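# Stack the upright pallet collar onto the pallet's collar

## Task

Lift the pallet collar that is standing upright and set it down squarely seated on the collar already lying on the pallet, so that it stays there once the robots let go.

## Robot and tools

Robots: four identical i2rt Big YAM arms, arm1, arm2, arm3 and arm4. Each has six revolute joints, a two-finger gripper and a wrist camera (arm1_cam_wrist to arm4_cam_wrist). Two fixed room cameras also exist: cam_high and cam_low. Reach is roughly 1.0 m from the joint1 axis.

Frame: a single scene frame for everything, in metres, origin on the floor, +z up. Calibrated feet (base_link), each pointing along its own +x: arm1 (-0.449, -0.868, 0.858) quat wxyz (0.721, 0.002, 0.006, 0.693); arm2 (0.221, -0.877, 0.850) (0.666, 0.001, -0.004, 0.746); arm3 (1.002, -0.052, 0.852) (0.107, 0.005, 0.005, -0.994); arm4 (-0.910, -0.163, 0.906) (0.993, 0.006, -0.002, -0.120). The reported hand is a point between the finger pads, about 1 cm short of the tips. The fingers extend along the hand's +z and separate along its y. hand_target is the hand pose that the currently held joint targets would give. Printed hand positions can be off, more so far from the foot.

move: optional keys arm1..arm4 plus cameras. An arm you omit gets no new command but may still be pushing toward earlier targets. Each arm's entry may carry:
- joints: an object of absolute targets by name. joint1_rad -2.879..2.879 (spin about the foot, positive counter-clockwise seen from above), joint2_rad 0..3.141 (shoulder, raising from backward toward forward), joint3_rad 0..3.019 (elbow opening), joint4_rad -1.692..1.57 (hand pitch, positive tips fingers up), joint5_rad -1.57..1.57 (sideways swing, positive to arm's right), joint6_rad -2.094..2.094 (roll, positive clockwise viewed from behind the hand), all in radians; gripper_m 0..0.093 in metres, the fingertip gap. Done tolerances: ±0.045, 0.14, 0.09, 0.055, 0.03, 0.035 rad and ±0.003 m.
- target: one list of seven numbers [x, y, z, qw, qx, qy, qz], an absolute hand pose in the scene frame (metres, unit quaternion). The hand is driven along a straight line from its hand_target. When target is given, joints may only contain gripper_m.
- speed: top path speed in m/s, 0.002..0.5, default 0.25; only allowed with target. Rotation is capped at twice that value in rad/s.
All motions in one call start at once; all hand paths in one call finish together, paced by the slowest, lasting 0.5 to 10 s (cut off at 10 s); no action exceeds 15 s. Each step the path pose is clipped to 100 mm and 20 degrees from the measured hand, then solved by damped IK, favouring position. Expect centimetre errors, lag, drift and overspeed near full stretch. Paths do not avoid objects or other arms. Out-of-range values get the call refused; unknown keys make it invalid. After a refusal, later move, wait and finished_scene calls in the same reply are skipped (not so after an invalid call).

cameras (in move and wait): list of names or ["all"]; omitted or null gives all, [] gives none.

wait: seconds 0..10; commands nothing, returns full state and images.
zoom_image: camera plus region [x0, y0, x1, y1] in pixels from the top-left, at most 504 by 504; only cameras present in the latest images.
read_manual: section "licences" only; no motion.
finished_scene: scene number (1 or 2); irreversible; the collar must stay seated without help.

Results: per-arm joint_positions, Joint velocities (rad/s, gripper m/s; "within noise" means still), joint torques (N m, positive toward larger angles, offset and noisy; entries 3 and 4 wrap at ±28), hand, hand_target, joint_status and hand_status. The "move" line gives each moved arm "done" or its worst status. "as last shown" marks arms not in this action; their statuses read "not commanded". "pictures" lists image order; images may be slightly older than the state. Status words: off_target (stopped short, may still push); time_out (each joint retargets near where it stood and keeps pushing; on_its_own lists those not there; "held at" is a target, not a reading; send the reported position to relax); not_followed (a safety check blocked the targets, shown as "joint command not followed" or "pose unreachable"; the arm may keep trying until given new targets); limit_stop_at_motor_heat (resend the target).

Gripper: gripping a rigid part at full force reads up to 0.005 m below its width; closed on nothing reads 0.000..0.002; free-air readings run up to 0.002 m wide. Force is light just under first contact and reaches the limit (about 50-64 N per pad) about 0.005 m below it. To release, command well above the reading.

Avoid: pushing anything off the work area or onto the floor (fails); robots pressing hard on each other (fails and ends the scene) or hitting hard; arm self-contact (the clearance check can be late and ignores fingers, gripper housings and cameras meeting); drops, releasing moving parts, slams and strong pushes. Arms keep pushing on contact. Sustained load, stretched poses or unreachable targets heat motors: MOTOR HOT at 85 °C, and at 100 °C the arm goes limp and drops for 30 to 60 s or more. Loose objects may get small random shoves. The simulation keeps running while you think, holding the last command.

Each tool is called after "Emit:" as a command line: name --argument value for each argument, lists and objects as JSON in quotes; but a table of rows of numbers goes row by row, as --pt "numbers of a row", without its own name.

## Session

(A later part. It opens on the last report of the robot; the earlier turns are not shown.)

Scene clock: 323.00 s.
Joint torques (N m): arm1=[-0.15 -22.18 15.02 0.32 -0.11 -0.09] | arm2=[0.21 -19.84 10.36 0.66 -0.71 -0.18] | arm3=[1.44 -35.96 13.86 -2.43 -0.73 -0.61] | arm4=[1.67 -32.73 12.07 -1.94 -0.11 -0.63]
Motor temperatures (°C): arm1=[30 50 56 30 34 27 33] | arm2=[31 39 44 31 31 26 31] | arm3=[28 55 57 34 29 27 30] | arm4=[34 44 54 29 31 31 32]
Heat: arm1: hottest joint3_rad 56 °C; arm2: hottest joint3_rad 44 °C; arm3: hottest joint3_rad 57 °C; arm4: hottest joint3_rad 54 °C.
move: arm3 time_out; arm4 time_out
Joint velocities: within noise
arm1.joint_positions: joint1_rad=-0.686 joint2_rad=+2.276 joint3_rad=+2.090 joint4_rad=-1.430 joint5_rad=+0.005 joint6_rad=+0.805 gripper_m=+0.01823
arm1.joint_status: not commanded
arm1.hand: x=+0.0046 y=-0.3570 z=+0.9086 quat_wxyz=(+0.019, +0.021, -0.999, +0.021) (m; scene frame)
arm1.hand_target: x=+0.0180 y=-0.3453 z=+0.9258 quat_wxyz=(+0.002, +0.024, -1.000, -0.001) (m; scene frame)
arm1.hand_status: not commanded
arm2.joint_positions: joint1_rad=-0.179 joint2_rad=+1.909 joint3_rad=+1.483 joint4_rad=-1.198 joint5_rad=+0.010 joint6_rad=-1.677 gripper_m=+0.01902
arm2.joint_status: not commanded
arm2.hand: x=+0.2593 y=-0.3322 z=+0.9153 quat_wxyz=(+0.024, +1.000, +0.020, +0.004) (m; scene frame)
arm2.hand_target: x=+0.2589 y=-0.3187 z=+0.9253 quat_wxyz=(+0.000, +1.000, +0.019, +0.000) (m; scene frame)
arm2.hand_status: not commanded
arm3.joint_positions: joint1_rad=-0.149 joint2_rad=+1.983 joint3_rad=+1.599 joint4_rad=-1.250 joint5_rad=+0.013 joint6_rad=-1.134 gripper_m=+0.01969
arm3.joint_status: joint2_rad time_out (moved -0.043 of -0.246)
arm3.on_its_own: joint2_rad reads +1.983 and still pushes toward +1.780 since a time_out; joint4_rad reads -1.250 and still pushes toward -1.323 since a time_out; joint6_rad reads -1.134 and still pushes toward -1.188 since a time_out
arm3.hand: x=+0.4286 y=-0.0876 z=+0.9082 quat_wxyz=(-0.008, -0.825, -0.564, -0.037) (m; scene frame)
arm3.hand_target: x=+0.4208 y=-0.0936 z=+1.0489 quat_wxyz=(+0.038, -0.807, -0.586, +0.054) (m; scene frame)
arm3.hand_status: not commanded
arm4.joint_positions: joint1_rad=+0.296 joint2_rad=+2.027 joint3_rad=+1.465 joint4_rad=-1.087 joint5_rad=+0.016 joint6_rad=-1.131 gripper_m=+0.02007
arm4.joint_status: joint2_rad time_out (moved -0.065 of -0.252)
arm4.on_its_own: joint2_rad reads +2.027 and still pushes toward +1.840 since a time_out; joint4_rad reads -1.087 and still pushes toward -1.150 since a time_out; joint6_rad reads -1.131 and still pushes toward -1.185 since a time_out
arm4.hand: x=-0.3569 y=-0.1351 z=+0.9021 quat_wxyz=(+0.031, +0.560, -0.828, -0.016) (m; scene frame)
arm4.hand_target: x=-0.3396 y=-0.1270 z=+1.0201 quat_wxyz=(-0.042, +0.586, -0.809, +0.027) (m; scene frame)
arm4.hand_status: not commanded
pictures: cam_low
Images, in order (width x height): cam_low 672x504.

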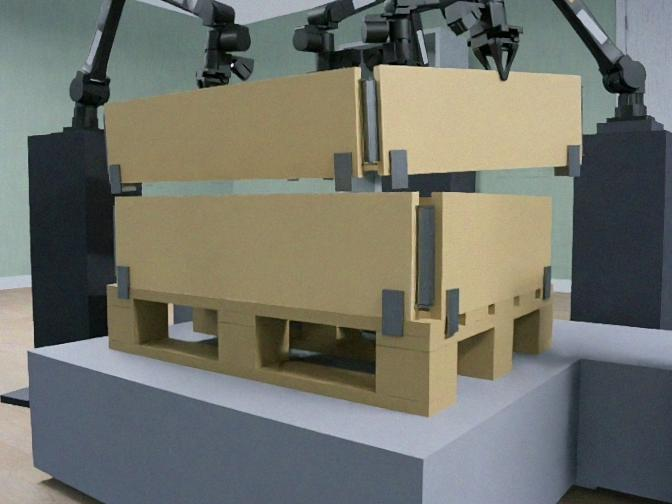

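Emit:
move --arm1 '{"target":[0.050,-0.315,0.925,0,-0.0175,0.9998,0],"speed":0.06}' --arm2 '{"target":[0.290,-0.291,0.925,0,0.9998,0.0175,0],"speed":0.06}' --arm3 '{"joints":{"joint1_rad":-0.212,"joint2_rad":1.865,"joint3_rad":1.75,"joint4_rad":-1.355,"joint6_rad":-1.43}}' --arm4 '{"joints":{"joint1_rad":0.385,"joint2_rad":1.803,"joint3_rad":1.435,"joint4_rad":-1.13,"joint6_rad":-1.29}}'

Scene clock: 342.30 s.
Joint torques (N m): arm1=[-0.44 -21.89 17.39 0.42 0.07 -0.01] | arm2=[0.5 -18.2 13.11 -0.01 -0.69 -0.19] | arm3=[1.79 -32.15 15.76 -3.38 -0.67 -0.5] | arm4=[1.26 -31.5 10.47 -2.17 -0.13 -0.6]
Motor temperatures (°C): arm1=[30 51 55 30 33 27 33] | arm2=[31 38 41 31 30 26 31] | arm3=[28 52 58 35 29 27 31] | arm4=[34 51 52 29 30 31 32]
Heat: arm1: hottest joint3_rad 55 °C; arm2: hottest joint3_rad 41 °C; arm3: hottest joint3_rad 58 °C; arm4: hottest joint3_rad 52 °C.
move: arm1 off_target; arm2 off_target; arm3 time_out; arm4 time_out
Joint velocities: within noise
arm1.joint_positions: joint1_rad=-0.687 joint2_rad=+2.428 joint3_rad=+2.388 joint4_rad=-1.580 joint5_rad=-0.002 joint6_rad=+0.804 gripper_m=+0.01822
arm1.joint_status: not commanded
arm1.hand: x=+0.0304 y=-0.3279 z=+0.9158 quat_wxyz=(+0.023, +0.021, -0.999, +0.020) (m; scene frame)
arm1.hand_target: x=+0.0474 y=-0.3164 z=+0.9255 quat_wxyz=(+0.002, +0.019, -1.000, -0.001) (m; scene frame)
arm1.hand_status: off_target (0.025 m and 3.5 deg from the pose sent, 0.064 m and 3.2 deg at the start)
arm2.joint_positions: joint1_rad=-0.232 joint2_rad=+1.952 joint3_rad=+1.564 joint4_rad=-1.218 joint5_rad=+0.010 joint6_rad=-1.721 gripper_m=+0.01902
arm2.joint_status: not commanded
arm2.hand: x=+0.2912 y=-0.3107 z=+0.9207 quat_wxyz=(+0.014, +1.000, +0.016, +0.004) (m; scene frame)
arm2.hand_target: x=+0.2899 y=-0.2919 z=+0.9252 quat_wxyz=(+0.000, +1.000, +0.017, +0.000) (m; scene frame)
arm2.hand_status: off_target (0.020 m and 1.7 deg from the pose sent, 0.052 m and 2.8 deg at the start)
arm3.joint_positions: joint1_rad=-0.219 joint2_rad=+2.016 joint3_rad=+1.653 joint4_rad=-1.253 joint5_rad=+0.010 joint6_rad=-1.387 gripper_m=+0.01968
arm3.joint_status: joint2_rad time_out (moved +0.034 of -0.118); joint3_rad time_out (moved +0.055 of +0.151); joint4_rad time_out (moved -0.003 of -0.105); joint6_rad time_out (moved -0.253 of -0.296); the others done
arm3.on_its_own: joint2_rad reads +2.016 and still pushes toward +1.865 since a time_out; joint3_rad reads +1.653 and still pushes toward +1.750 since a time_out; joint4_rad reads -1.253 and still pushes toward -1.355 since a time_out; joint6_rad reads -1.387 and still pushes toward -1.430 since a time_out
arm3.hand: x=+0.4096 y=-0.0480 z=+0.9083 quat_wxyz=(-0.009, -0.770, -0.637, -0.027) (m; scene frame)
arm3.hand_target: x=+0.3997 y=-0.0561 z=+1.0314 quat_wxyz=(+0.033, -0.753, -0.656, +0.033) (m; scene frame)
arm3.hand_status: not commanded
arm4.joint_positions: joint1_rad=+0.375 joint2_rad=+1.982 joint3_rad=+1.406 joint4_rad=-1.058 joint5_rad=+0.017 joint6_rad=-1.239 gripper_m=+0.01964
arm4.joint_status: joint2_rad time_out (moved -0.045 of -0.224); joint4_rad time_out (moved +0.029 of -0.043); joint6_rad time_out (moved -0.107 of -0.159); the others done
arm4.on_its_own: joint2_rad reads +1.982 and still pushes toward +1.803 since a time_out; joint4_rad reads -1.058 and still pushes toward -1.130 since a time_out; joint6_rad reads -1.239 and still pushes toward -1.290 since a time_out
arm4.hand: x=-0.3739 y=-0.0938 z=+0.9077 quat_wxyz=(+0.025, +0.634, -0.773, -0.012) (m; scene frame)
arm4.hand_target: x=-0.3664 y=-0.0878 z=+1.0114 quat_wxyz=(-0.033, +0.657, -0.753, +0.024) (m; scene frame)
arm4.hand_status: not commanded
pictures: arm1_cam_wrist, arm2_cam_wrist, arm3_cam_wrist, arm4_cam_wrist, cam_high, cam_low
Images, in order (width x height): arm1_cam_wrist 672x504, arm2_cam_wrist 672x504, arm3_cam_wrist 672x504, arm4_cam_wrist 672x504, cam_high 672x504, cam_low 672x504.

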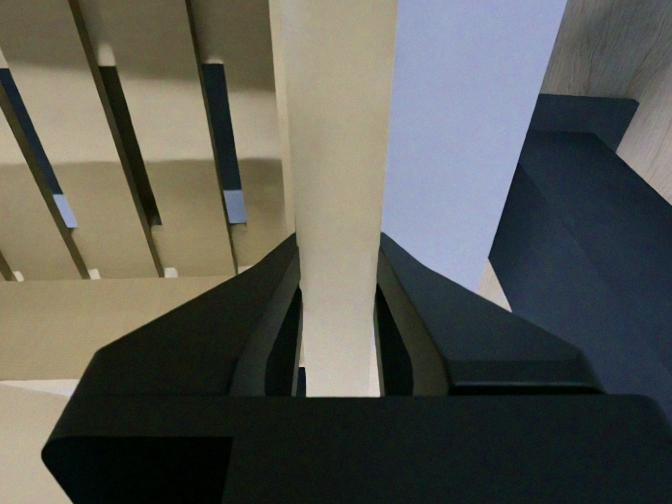

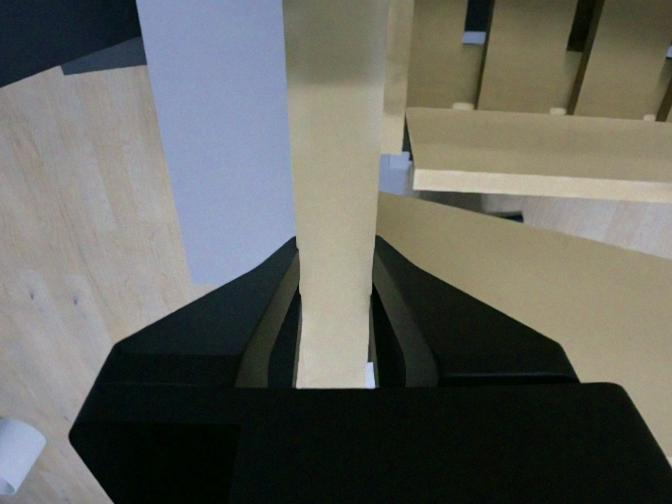

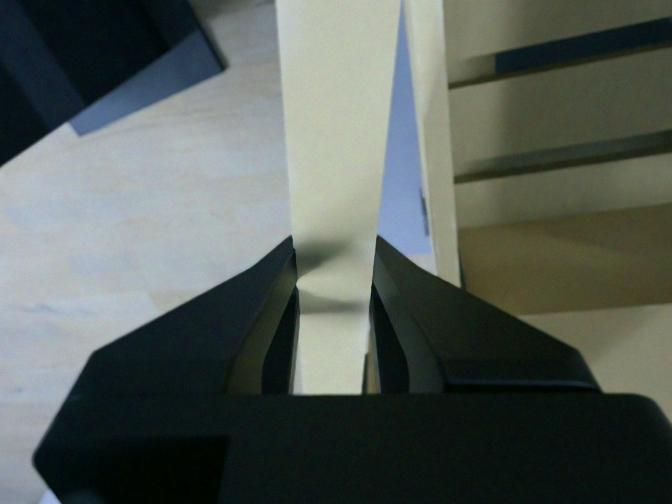

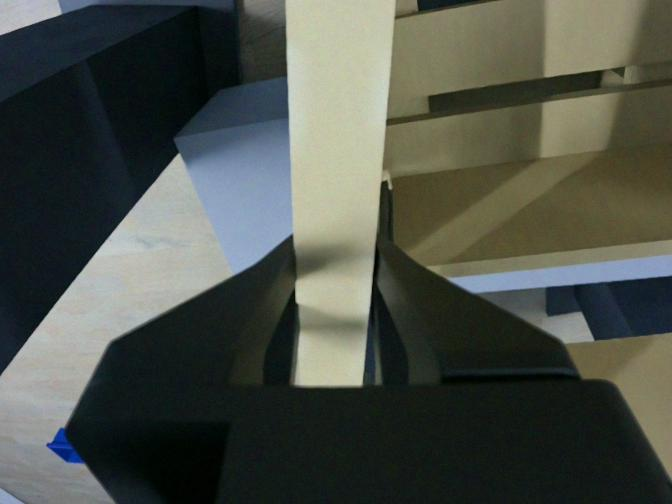

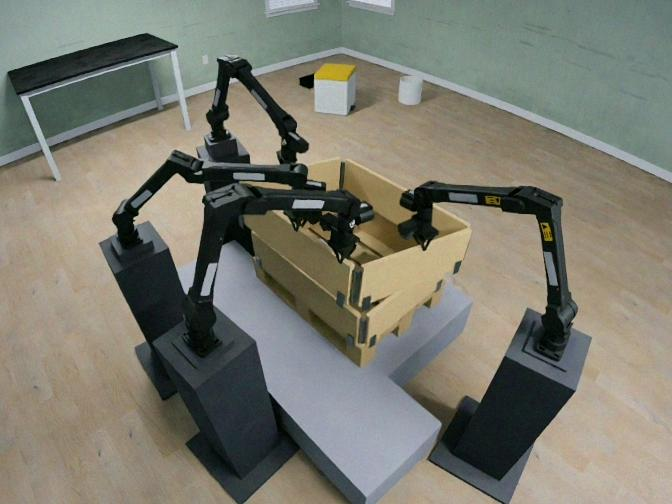

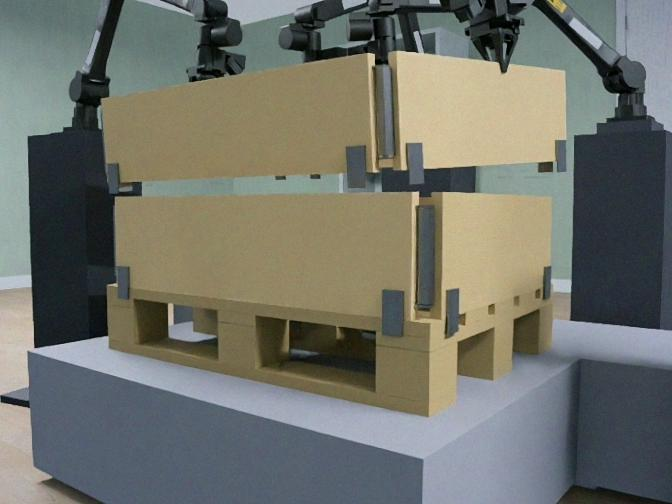

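Emit:
move --arm1 '{"target":[0.087,-0.2855,0.925,0,-0.0175,0.9998,0],"speed":0.06}' --arm2 '{"target":[0.320,-0.258,0.922,0,0.9998,0.0175,0],"speed":0.06}' --arm3 '{"joints":{"joint1_rad":-0.272,"joint2_rad":1.987,"joint3_rad":1.923,"joint4_rad":-1.406,"joint6_rad":-1.68}}' --arm4 '{"joints":{"joint1_rad":0.455,"joint2_rad":1.753,"joint3_rad":1.36,"joint4_rad":-1.105,"joint6_rad":-1.395}}'

Scene clock: 353.73 s.
Joint torques (N m): arm1=[-0.85 -23.36 19.25 -0.09 -0.04 -0.05] | arm2=[1.73 -21.3 13.26 -0.53 -0.69 -0.08] | arm3=[2.32 -33.2 16.1 -3.36 -0.68 -0.03] | arm4=[1.03 -30.86 11.21 -2.69 -0.08 -0.09]
Motor temperatures (°C): arm1=[30 49 55 30 33 27 33] | arm2=[31 38 41 31 30 26 31] | arm3=[28 53 58 35 29 27 31] | arm4=[34 49 53 29 30 31 32]
Heat: arm1: hottest joint3_rad 55 °C; arm2: hottest joint3_rad 41 °C; arm3: hottest joint3_rad 58 °C; arm4: hottest joint3_rad 53 °C.
move: arm1 off_target; arm2 off_target; arm3 time_out; arm4 time_out
Joint velocities: within noise
arm1.joint_positions: joint1_rad=-0.692 joint2_rad=+2.659 joint3_rad=+2.814 joint4_rad=-1.691 joint5_rad=+0.015 joint6_rad=+0.802 gripper_m=+0.01822
arm1.joint_status: not commanded
arm1.hand: x=+0.0701 y=-0.2928 z=+0.9084 quat_wxyz=(-0.012, +0.019, -1.000, -0.005) (m; scene frame)
arm1.hand_target: x=+0.0861 y=-0.2891 z=+0.9247 quat_wxyz=(-0.033, +0.016, -0.999, -0.028) (m; scene frame)
arm1.hand_status: off_target (0.025 m and 1.5 deg from the pose sent, 0.071 m and 3.5 deg at the start; a joint's target at an end of its range on 47 of 67 steps)
arm2.joint_positions: joint1_rad=-0.290 joint2_rad=+2.063 joint3_rad=+1.713 joint4_rad=-1.257 joint5_rad=+0.010 joint6_rad=-1.776 gripper_m=+0.01902
arm2.joint_status: not commanded
arm2.hand: x=+0.3308 y=-0.2763 z=+0.9096 quat_wxyz=(+0.015, +1.000, +0.014, +0.003) (m; scene frame)
arm2.hand_target: x=+0.3198 y=-0.2588 z=+0.9221 quat_wxyz=(-0.001, +1.000, +0.018, +0.000) (m; scene frame)
arm2.hand_status: off_target (0.025 m and 1.8 deg from the pose sent, 0.060 m and 1.7 deg at the start)
arm3.joint_positions: joint1_rad=-0.285 joint2_rad=+2.132 joint3_rad=+1.824 joint4_rad=-1.307 joint5_rad=+0.012 joint6_rad=-1.694 gripper_m=+0.01968
arm3.joint_status: joint2_rad time_out (moved +0.116 of -0.029); joint3_rad time_out (moved +0.171 of +0.270); joint4_rad time_out (moved -0.054 of -0.153); the others done
arm3.on_its_own: joint2_rad reads +2.132 and still pushes toward +1.987 since a time_out; joint3_rad reads +1.824 and still pushes toward +1.923 since a time_out; joint4_rad reads -1.307 and still pushes toward -1.406 since a time_out
arm3.hand: x=+0.3696 y=-0.0054 z=+0.9001 quat_wxyz=(-0.013, -0.688, -0.725, -0.025) (m; scene frame)
arm3.hand_target: x=+0.3592 y=-0.0172 z=+1.0269 quat_wxyz=(+0.038, -0.684, -0.728, +0.026) (m; scene frame)
arm3.hand_status: not commanded
arm4.joint_positions: joint1_rad=+0.446 joint2_rad=+1.932 joint3_rad=+1.321 joint4_rad=-1.019 joint5_rad=+0.016 joint6_rad=-1.408 gripper_m=+0.01921
arm4.joint_status: joint2_rad time_out (moved -0.050 of -0.229); joint4_rad time_out (moved +0.038 of -0.047); the others done
arm4.on_its_own: joint2_rad reads +1.932 and still pushes toward +1.753 since a time_out; joint4_rad reads -1.019 and still pushes toward -1.105 since a time_out
arm4.hand: x=-0.4029 y=-0.0601 z=+0.9070 quat_wxyz=(+0.022, +0.722, -0.691, -0.012) (m; scene frame)
arm4.hand_target: x=-0.3941 y=-0.0545 z=+1.0101 quat_wxyz=(-0.033, +0.723, -0.690, +0.025) (m; scene frame)
arm4.hand_status: not commanded
pictures: arm1_cam_wrist, arm2_cam_wrist, arm3_cam_wrist, arm4_cam_wrist, cam_high, cam_low
Images, in order (width x height): arm1_cam_wrist 672x504, arm2_cam_wrist 672x504, arm3_cam_wrist 672x504, arm4_cam_wrist 672x504, cam_high 672x504, cam_low 672x504.

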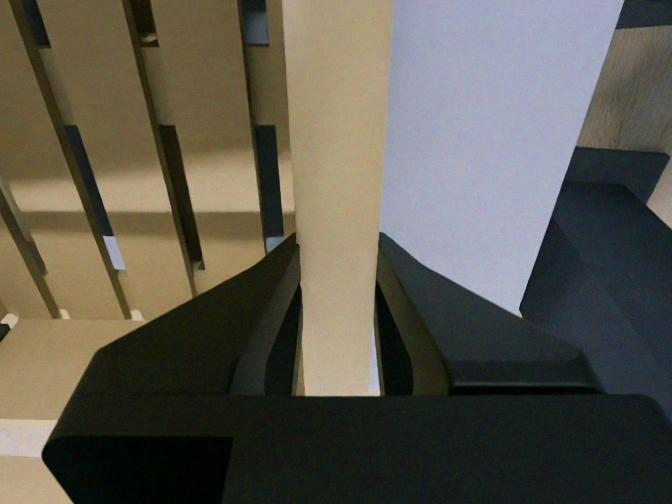

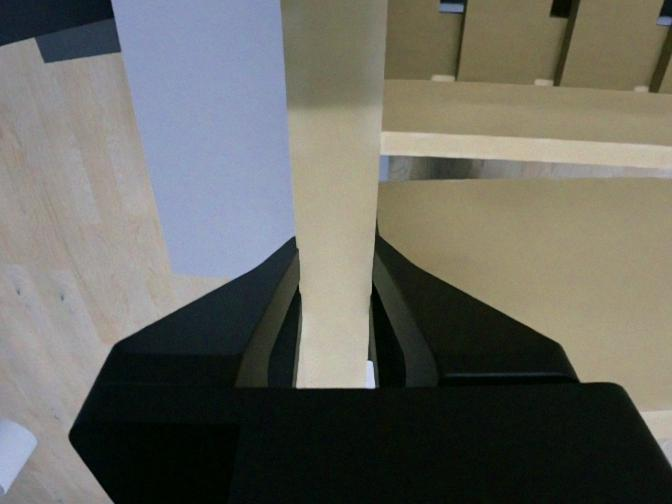

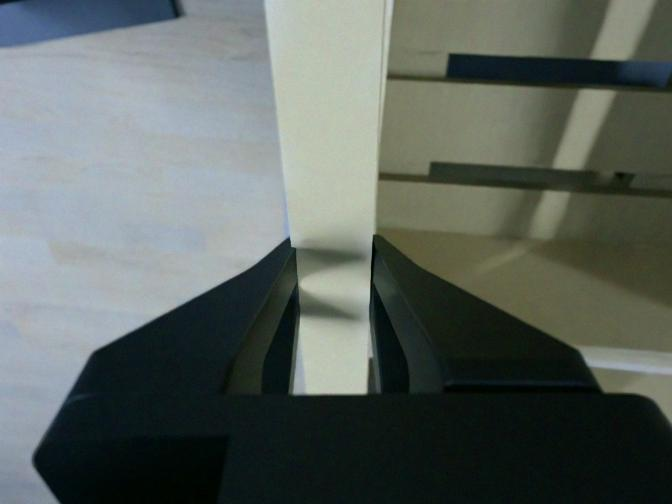

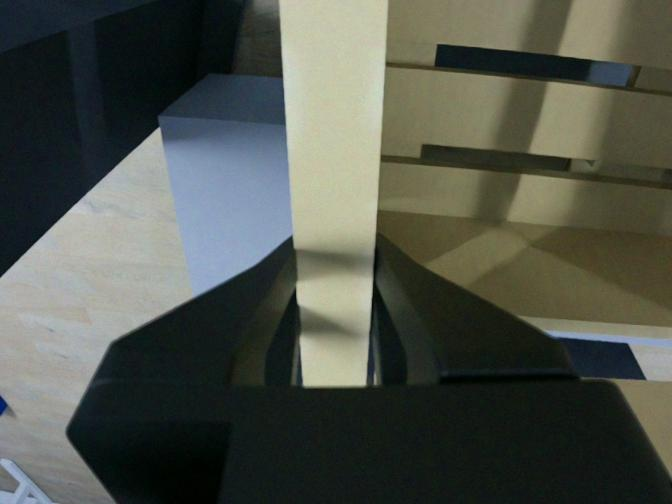

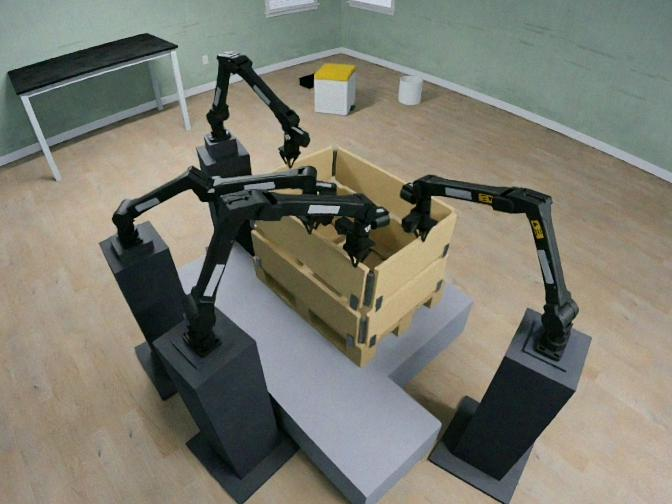

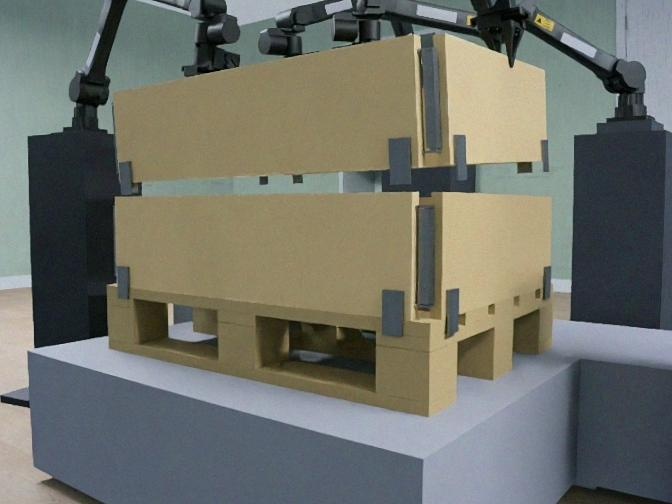

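Emit:
zoom_image --camera "cam_low" --region '[90, 80, 290, 230]'

Emit:
zoom_image --camera "cam_low" --region '[370, 80, 570, 230]'

Emit:
zoom_image --camera "cam_high" --region '[230, 130, 480, 370]'

Scaled by 2.520 from the camera's 672x504 image, which has a finer 960x720 frame.

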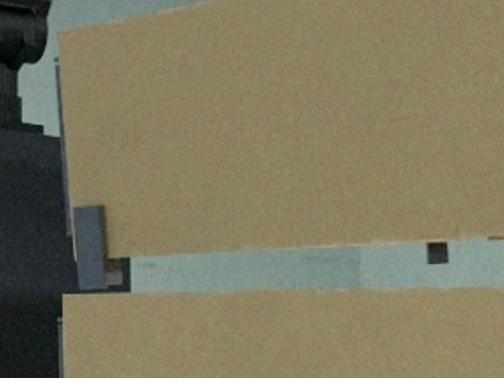

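Scaled by 2.520 from the camera's 672x504 image, which has a finer 960x720 frame.

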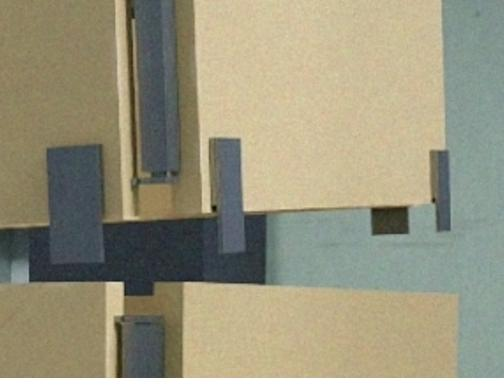

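Scaled by 2.016 from the camera's 672x504 image, which has a finer 960x720 frame.

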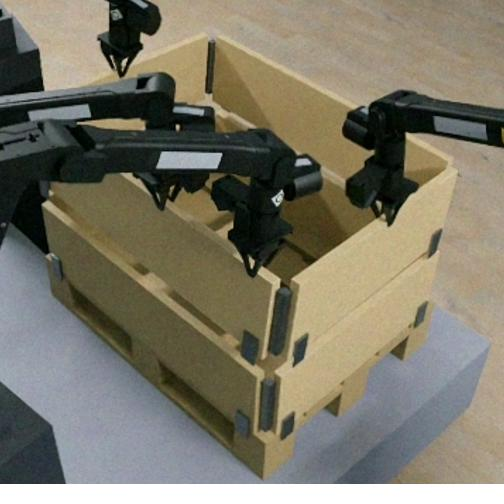

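Emit:
move --arm1 '{"target":[0.077,-0.2875,0.905,0,-0.0175,0.9998,0],"speed":0.05}' --arm2 '{"target":[0.308,-0.2585,0.902,0,0.9998,0.0175,0],"speed":0.05}' --arm3 '{"joints":{"joint2_rad":1.96,"joint6_rad":-1.64}}' --arm4 '{"joints":{"joint2_rad":1.775,"joint6_rad":-1.34}}'

Emit:
zoom_image --camera "cam_low" --region '[90, 80, 290, 230]'

Emit:
zoom_image --camera "cam_low" --region '[370, 80, 570, 230]'

Emit:
zoom_image --camera "cam_high" --region '[230, 130, 480, 370]'

Scene clock: 373.90 s.
Joint torques (N m): arm1=[-0.21 -23 16.21 -0.08 -0.15 0] | arm2=[2.84 -20.72 10.28 0.81 -0.72 0.1] | arm3=[2.49 -35.66 16.08 -3.37 -0.78 0.39] | arm4=[1.14 -29.04 11.17 -2.65 -0.08 0.35]
Motor temperatures (°C): arm1=[30 50 57 29 32 27 34] | arm2=[31 38 41 31 30 26 32] | arm3=[28 51 67 35 29 27 31] | arm4=[34 46 52 29 30 30 32]
Heat: arm1: hottest joint3_rad 57 °C; arm2: hottest joint3_rad 41 °C; arm3: hottest joint3_rad 67 °C; arm4: hottest joint3_rad 52 °C.
move: arm1 done; arm2 off_target; arm3 time_out; arm4 time_out
Joint velocities: within noise
arm1.joint_positions: joint1_rad=-0.692 joint2_rad=+2.662 joint3_rad=+2.814 joint4_rad=-1.691 joint5_rad=+0.009 joint6_rad=+0.802 gripper_m=+0.01822
arm1.joint_status: not commanded
arm1.hand: x=+0.0691 y=-0.2923 z=+0.9056 quat_wxyz=(-0.009, +0.019, -1.000, -0.006) (m; scene frame)
arm1.hand_target: x=+0.0760 y=-0.2886 z=+0.9048 quat_wxyz=(-0.015, +0.018, -1.000, -0.016) (m; scene frame)
arm1.hand_status: done (0.009 m and 1.2 deg from the pose sent, 0.009 m and 1.5 deg at the start; a joint's target at an end of its range on 53 of 60 steps)
arm2.joint_positions: joint1_rad=-0.286 joint2_rad=+2.068 joint3_rad=+1.713 joint4_rad=-1.246 joint5_rad=+0.010 joint6_rad=-1.775 gripper_m=+0.01902
arm2.joint_status: not commanded
arm2.hand: x=+0.3289 y=-0.2736 z=+0.9068 quat_wxyz=(+0.012, +1.000, +0.015, +0.004) (m; scene frame)
arm2.hand_target: x=+0.3079 y=-0.2596 z=+0.9023 quat_wxyz=(+0.000, +1.000, +0.017, +0.000) (m; scene frame)
arm2.hand_status: off_target (0.026 m and 1.5 deg from the pose sent, 0.030 m and 1.8 deg at the start)
arm3.joint_positions: joint1_rad=-0.288 joint2_rad=+2.132 joint3_rad=+1.824 joint4_rad=-1.305 joint5_rad=+0.015 joint6_rad=-1.686 gripper_m=+0.01968
arm3.joint_status: joint2_rad time_out (moved +0.000 of -0.172); joint6_rad time_out (moved +0.008 of +0.054)
arm3.on_its_own: joint2_rad reads +2.132 and still pushes toward +1.960 since a time_out; joint3_rad reads +1.824 and still pushes toward +1.923 since a time_out; joint4_rad reads -1.305 and still pushes toward -1.406 since a time_out; joint6_rad reads -1.686 and still pushes toward -1.640 since a time_out
arm3.hand: x=+0.3694 y=-0.0034 z=+0.9002 quat_wxyz=(-0.011, -0.692, -0.722, -0.026) (m; scene frame)
arm3.hand_target: x=+0.3602 y=-0.0174 z=+1.0437 quat_wxyz=(+0.048, -0.701, -0.710, +0.037) (m; scene frame)
arm3.hand_status: not commanded
arm4.joint_positions: joint1_rad=+0.446 joint2_rad=+1.932 joint3_rad=+1.321 joint4_rad=-1.019 joint5_rad=+0.010 joint6_rad=-1.389 gripper_m=+0.01921
arm4.joint_status: joint2_rad time_out (moved +0.000 of -0.157); joint6_rad time_out (moved +0.018 of +0.068)
arm4.on_its_own: joint2_rad reads +1.932 and still pushes toward +1.775 since a time_out; joint4_rad reads -1.019 and still pushes toward -1.105 since a time_out; joint6_rad reads -1.389 and still pushes toward -1.340 since a time_out
arm4.hand: x=-0.4031 y=-0.0590 z=+0.9070 quat_wxyz=(+0.021, +0.716, -0.698, -0.015) (m; scene frame)
arm4.hand_target: x=-0.3951 y=-0.0536 z=+0.9989 quat_wxyz=(-0.026, +0.701, -0.712, +0.015) (m; scene frame)
arm4.hand_status: not commanded
pictures: arm1_cam_wrist, arm2_cam_wrist, arm3_cam_wrist, arm4_cam_wrist, cam_high, cam_low
Images, in order (width x height): arm1_cam_wrist 672x504, arm2_cam_wrist 672x504, arm3_cam_wrist 672x504, arm4_cam_wrist 672x504, cam_high 672x504, cam_low 672x504.

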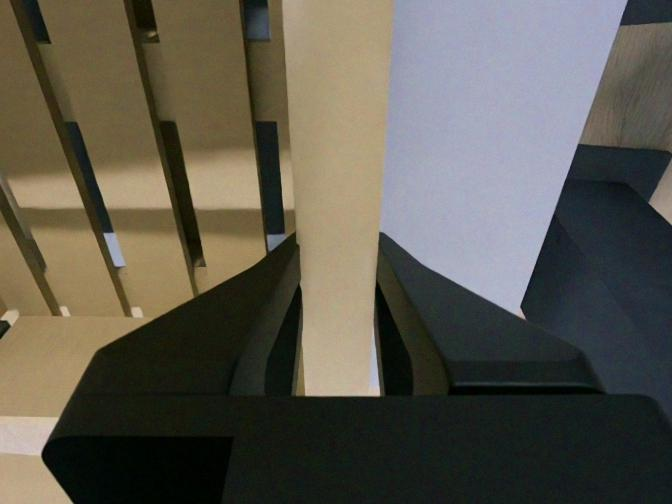

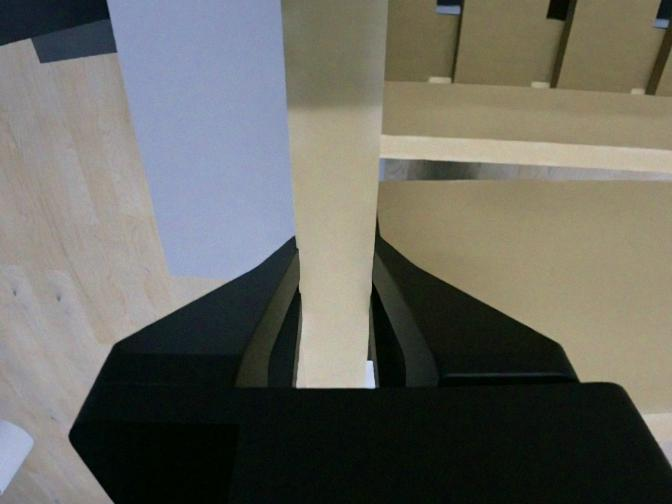

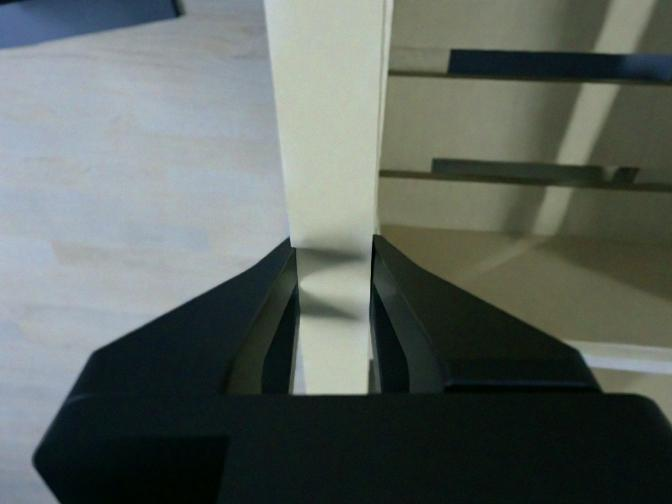

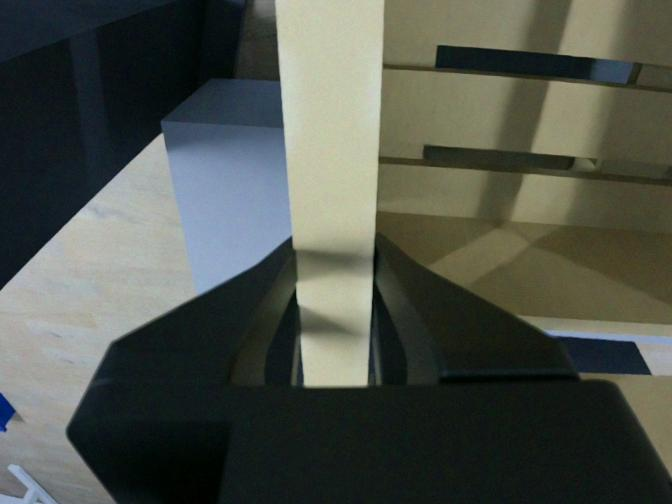

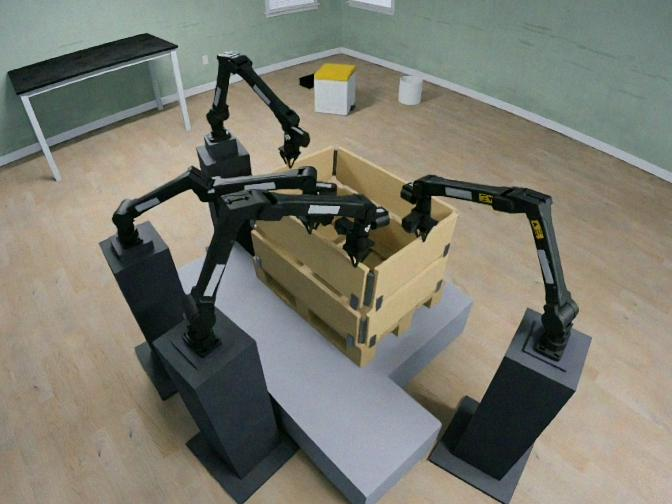

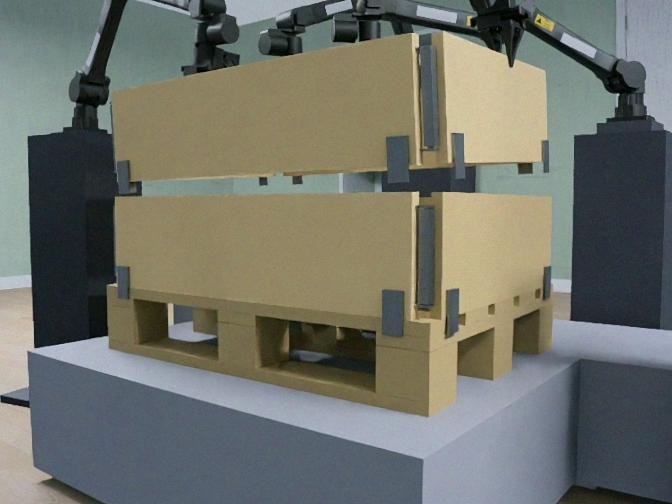

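Scaled by 2.520 from the camera's 672x504 image, which has a finer 960x720 frame.

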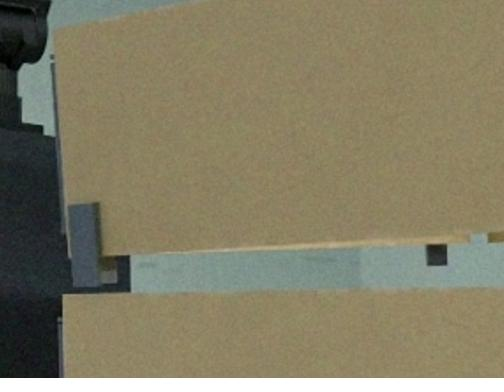

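Scaled by 2.520 from the camera's 672x504 image, which has a finer 960x720 frame.

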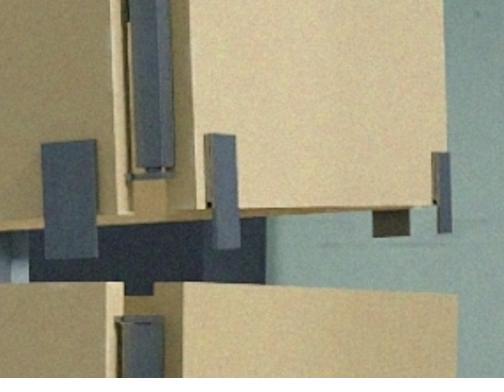

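Scaled by 2.016 from the camera's 672x504 image, which has a finer 960x720 frame.

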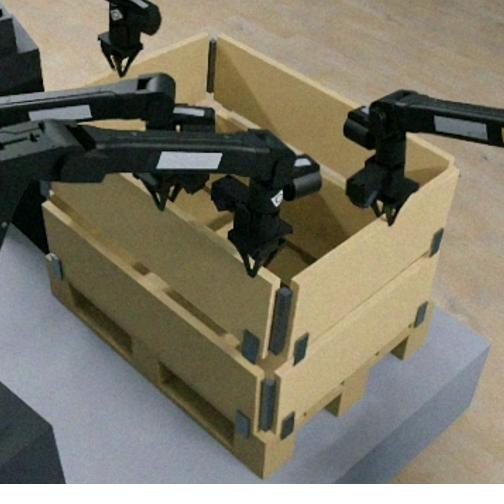

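Emit:
move --arm1 '{"target":[0.070,-0.292,0.885,0,-0.0175,0.9998,0],"speed":0.04}' --arm2 '{"target":[0.310,-0.264,0.880,0,0.9998,0.0175,0],"speed":0.04}' --arm3 '{"target":[0.357,-0.010,0.985,0,0.7193,0.6947,0],"speed":0.04}' --arm4 '{"target":[-0.394,-0.058,0.965,0,-0.6884,0.7254,0],"speed":0.04}'

Emit:
zoom_image --camera "cam_low" --region '[90, 80, 290, 230]'

Emit:
zoom_image --camera "cam_low" --region '[370, 80, 570, 230]'

Emit:
zoom_image --camera "cam_high" --region '[230, 130, 480, 370]'

Scene clock: 384.63 s.
Joint torques (N m): arm1=[0.03 -24.82 13.33 -0.14 -0.01 0.03] | arm2=[1.9 -22.3 9.28 0.35 -0.5 0.04] | arm3=[1.67 -29.74 14.45 -4 -0.76 0.43] | arm4=[0.21 -25.88 10.59 -2.58 -0.01 0.37]
Motor temperatures (°C): arm1=[30 49 57 29 32 27 34] | arm2=[31 38 40 31 30 26 32] | arm3=[28 52 68 35 29 27 31] | arm4=[34 45 51 29 30 30 32]
Heat: arm1: hottest joint3_rad 57 °C; arm2: hottest joint3_rad 40 °C; arm3: hottest joint3_rad 68 °C; arm4: hottest joint3_rad 51 °C.
move: arm1 done; arm2 off_target; arm3 off_target; arm4 off_target
Joint velocities: within noise
arm1.joint_positions: joint1_rad=-0.692 joint2_rad=+2.694 joint3_rad=+2.814 joint4_rad=-1.691 joint5_rad=-0.005 joint6_rad=+0.802 gripper_m=+0.01822
arm1.joint_status: not commanded
arm1.hand: x=+0.0652 y=-0.2929 z=+0.8818 quat_wxyz=(+0.007, +0.019, -1.000, +0.001) (m; scene frame)
arm1.hand_target: x=+0.0685 y=-0.2911 z=+0.8850 quat_wxyz=(+0.003, +0.018, -1.000, -0.004) (m; scene frame)
arm1.hand_status: done (0.006 m and 0.9 deg from the pose sent, 0.021 m and 1.2 deg at the start; a joint's target at an end of its range on 17 of 64 steps)
arm2.joint_positions: joint1_rad=-0.279 joint2_rad=+2.096 joint3_rad=+1.678 joint4_rad=-1.178 joint5_rad=+0.003 joint6_rad=-1.775 gripper_m=+0.01902
arm2.joint_status: not commanded
arm2.hand: x=+0.3234 y=-0.2721 z=+0.8774 quat_wxyz=(+0.009, +1.000, +0.019, +0.001) (m; scene frame)
arm2.hand_target: x=+0.3099 y=-0.2642 z=+0.8801 quat_wxyz=(+0.000, +1.000, +0.018, -0.001) (m; scene frame)
arm2.hand_status: off_target (0.016 m and 1.1 deg from the pose sent, 0.034 m and 1.5 deg at the start)
arm3.joint_positions: joint1_rad=-0.293 joint2_rad=+2.170 joint3_rad=+1.794 joint4_rad=-1.247 joint5_rad=+0.003 joint6_rad=-1.660 gripper_m=+0.01968
arm3.joint_status: not commanded
arm3.hand: x=+0.3703 y=-0.0015 z=+0.8659 quat_wxyz=(-0.018, -0.703, -0.710, -0.025) (m; scene frame)
arm3.hand_target: x=+0.3627 y=-0.0087 z=+0.9594 quat_wxyz=(+0.002, -0.719, -0.695, +0.004) (m; scene frame)
arm3.hand_status: off_target (0.120 m and 4.4 deg from the pose sent, 0.086 m and 5.5 deg at the start; pose on its path clipped on 64 of 64 steps)
arm4.joint_positions: joint1_rad=+0.447 joint2_rad=+1.961 joint3_rad=+1.319 joint4_rad=-0.999 joint5_rad=+0.010 joint6_rad=-1.365 gripper_m=+0.01909
arm4.joint_status: not commanded
arm4.hand: x=-0.4030 y=-0.0584 z=+0.8920 quat_wxyz=(+0.025, +0.707, -0.706, -0.017) (m; scene frame)
arm4.hand_target: x=-0.3955 y=-0.0585 z=+0.9598 quat_wxyz=(-0.001, +0.689, -0.725, +0.000) (m; scene frame)
arm4.hand_status: off_target (0.074 m and 4.7 deg from the pose sent, 0.059 m and 5.3 deg at the start)
pictures: arm1_cam_wrist, arm2_cam_wrist, arm3_cam_wrist, arm4_cam_wrist, cam_high, cam_low
Images, in order (width x height): arm1_cam_wrist 672x504, arm2_cam_wrist 672x504, arm3_cam_wrist 672x504, arm4_cam_wrist 672x504, cam_high 672x504, cam_low 672x504.

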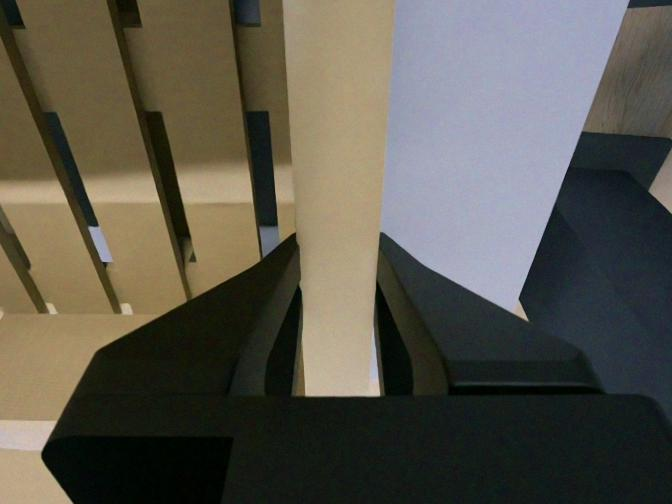

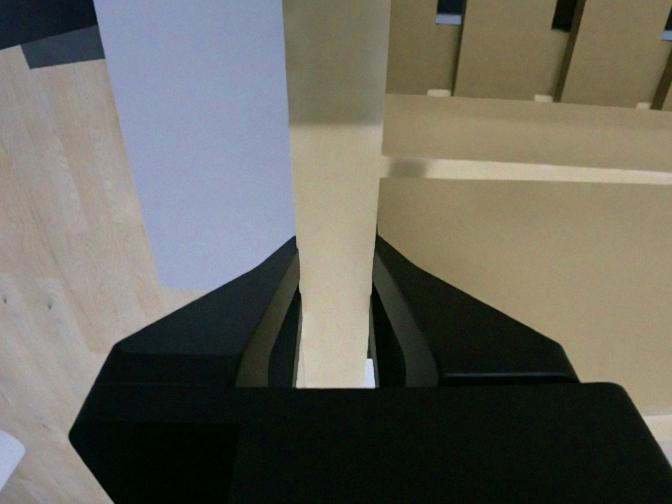

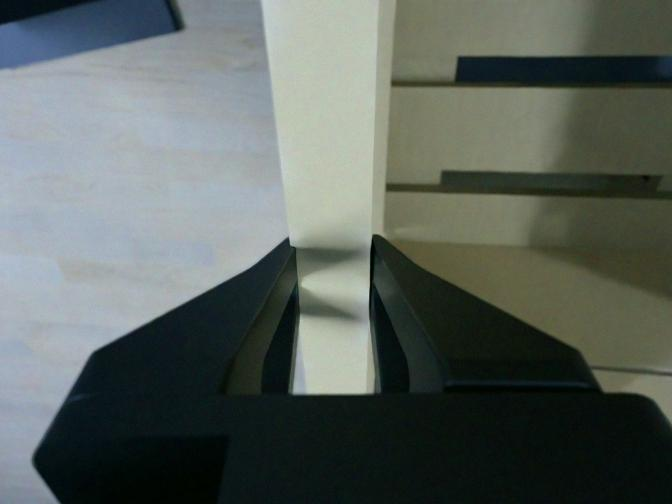

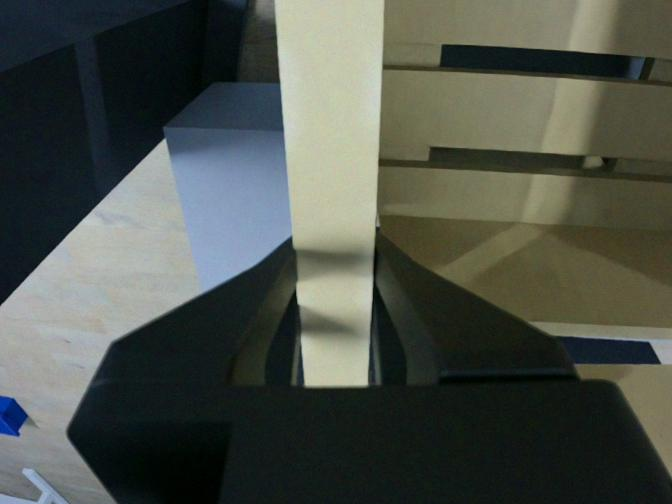

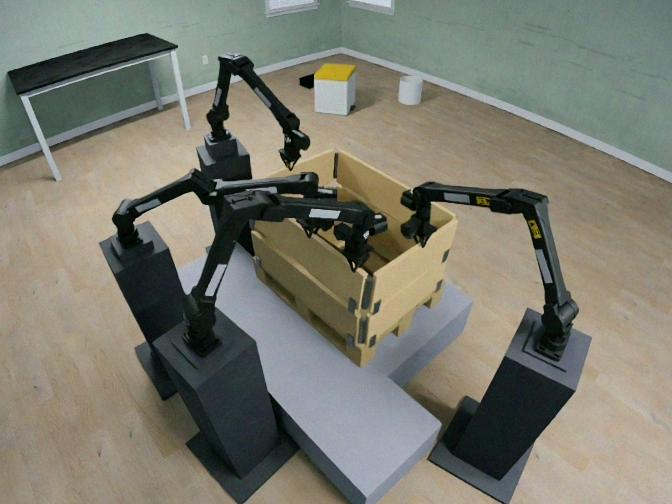

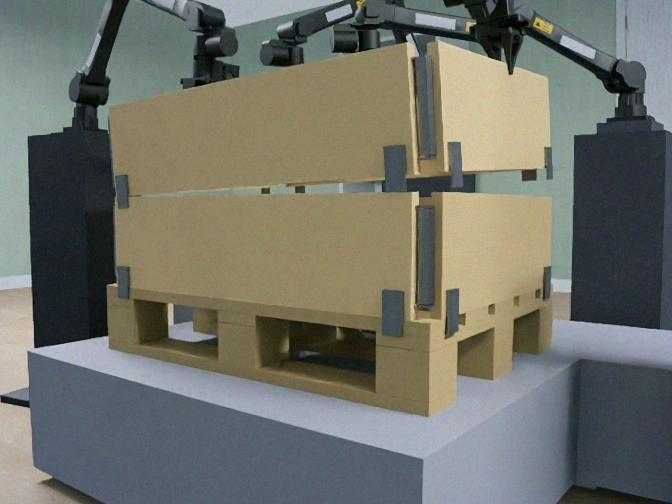

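Scaled by 2.520 from the camera's 672x504 image, which has a finer 960x720 frame.

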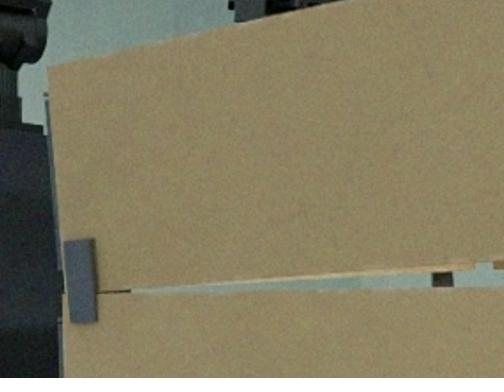

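Scaled by 2.520 from the camera's 672x504 image, which has a finer 960x720 frame.

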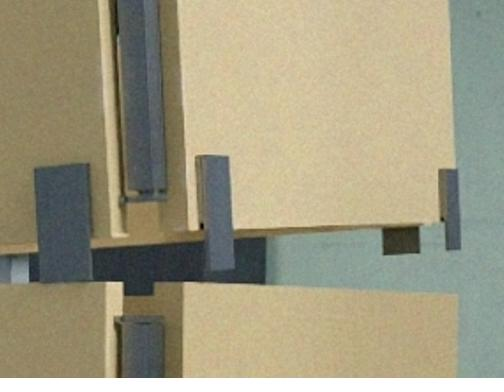

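Scaled by 2.016 from the camera's 672x504 image, which has a finer 960x720 frame.

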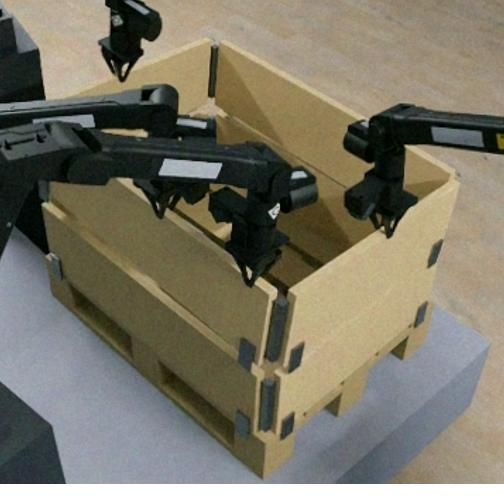

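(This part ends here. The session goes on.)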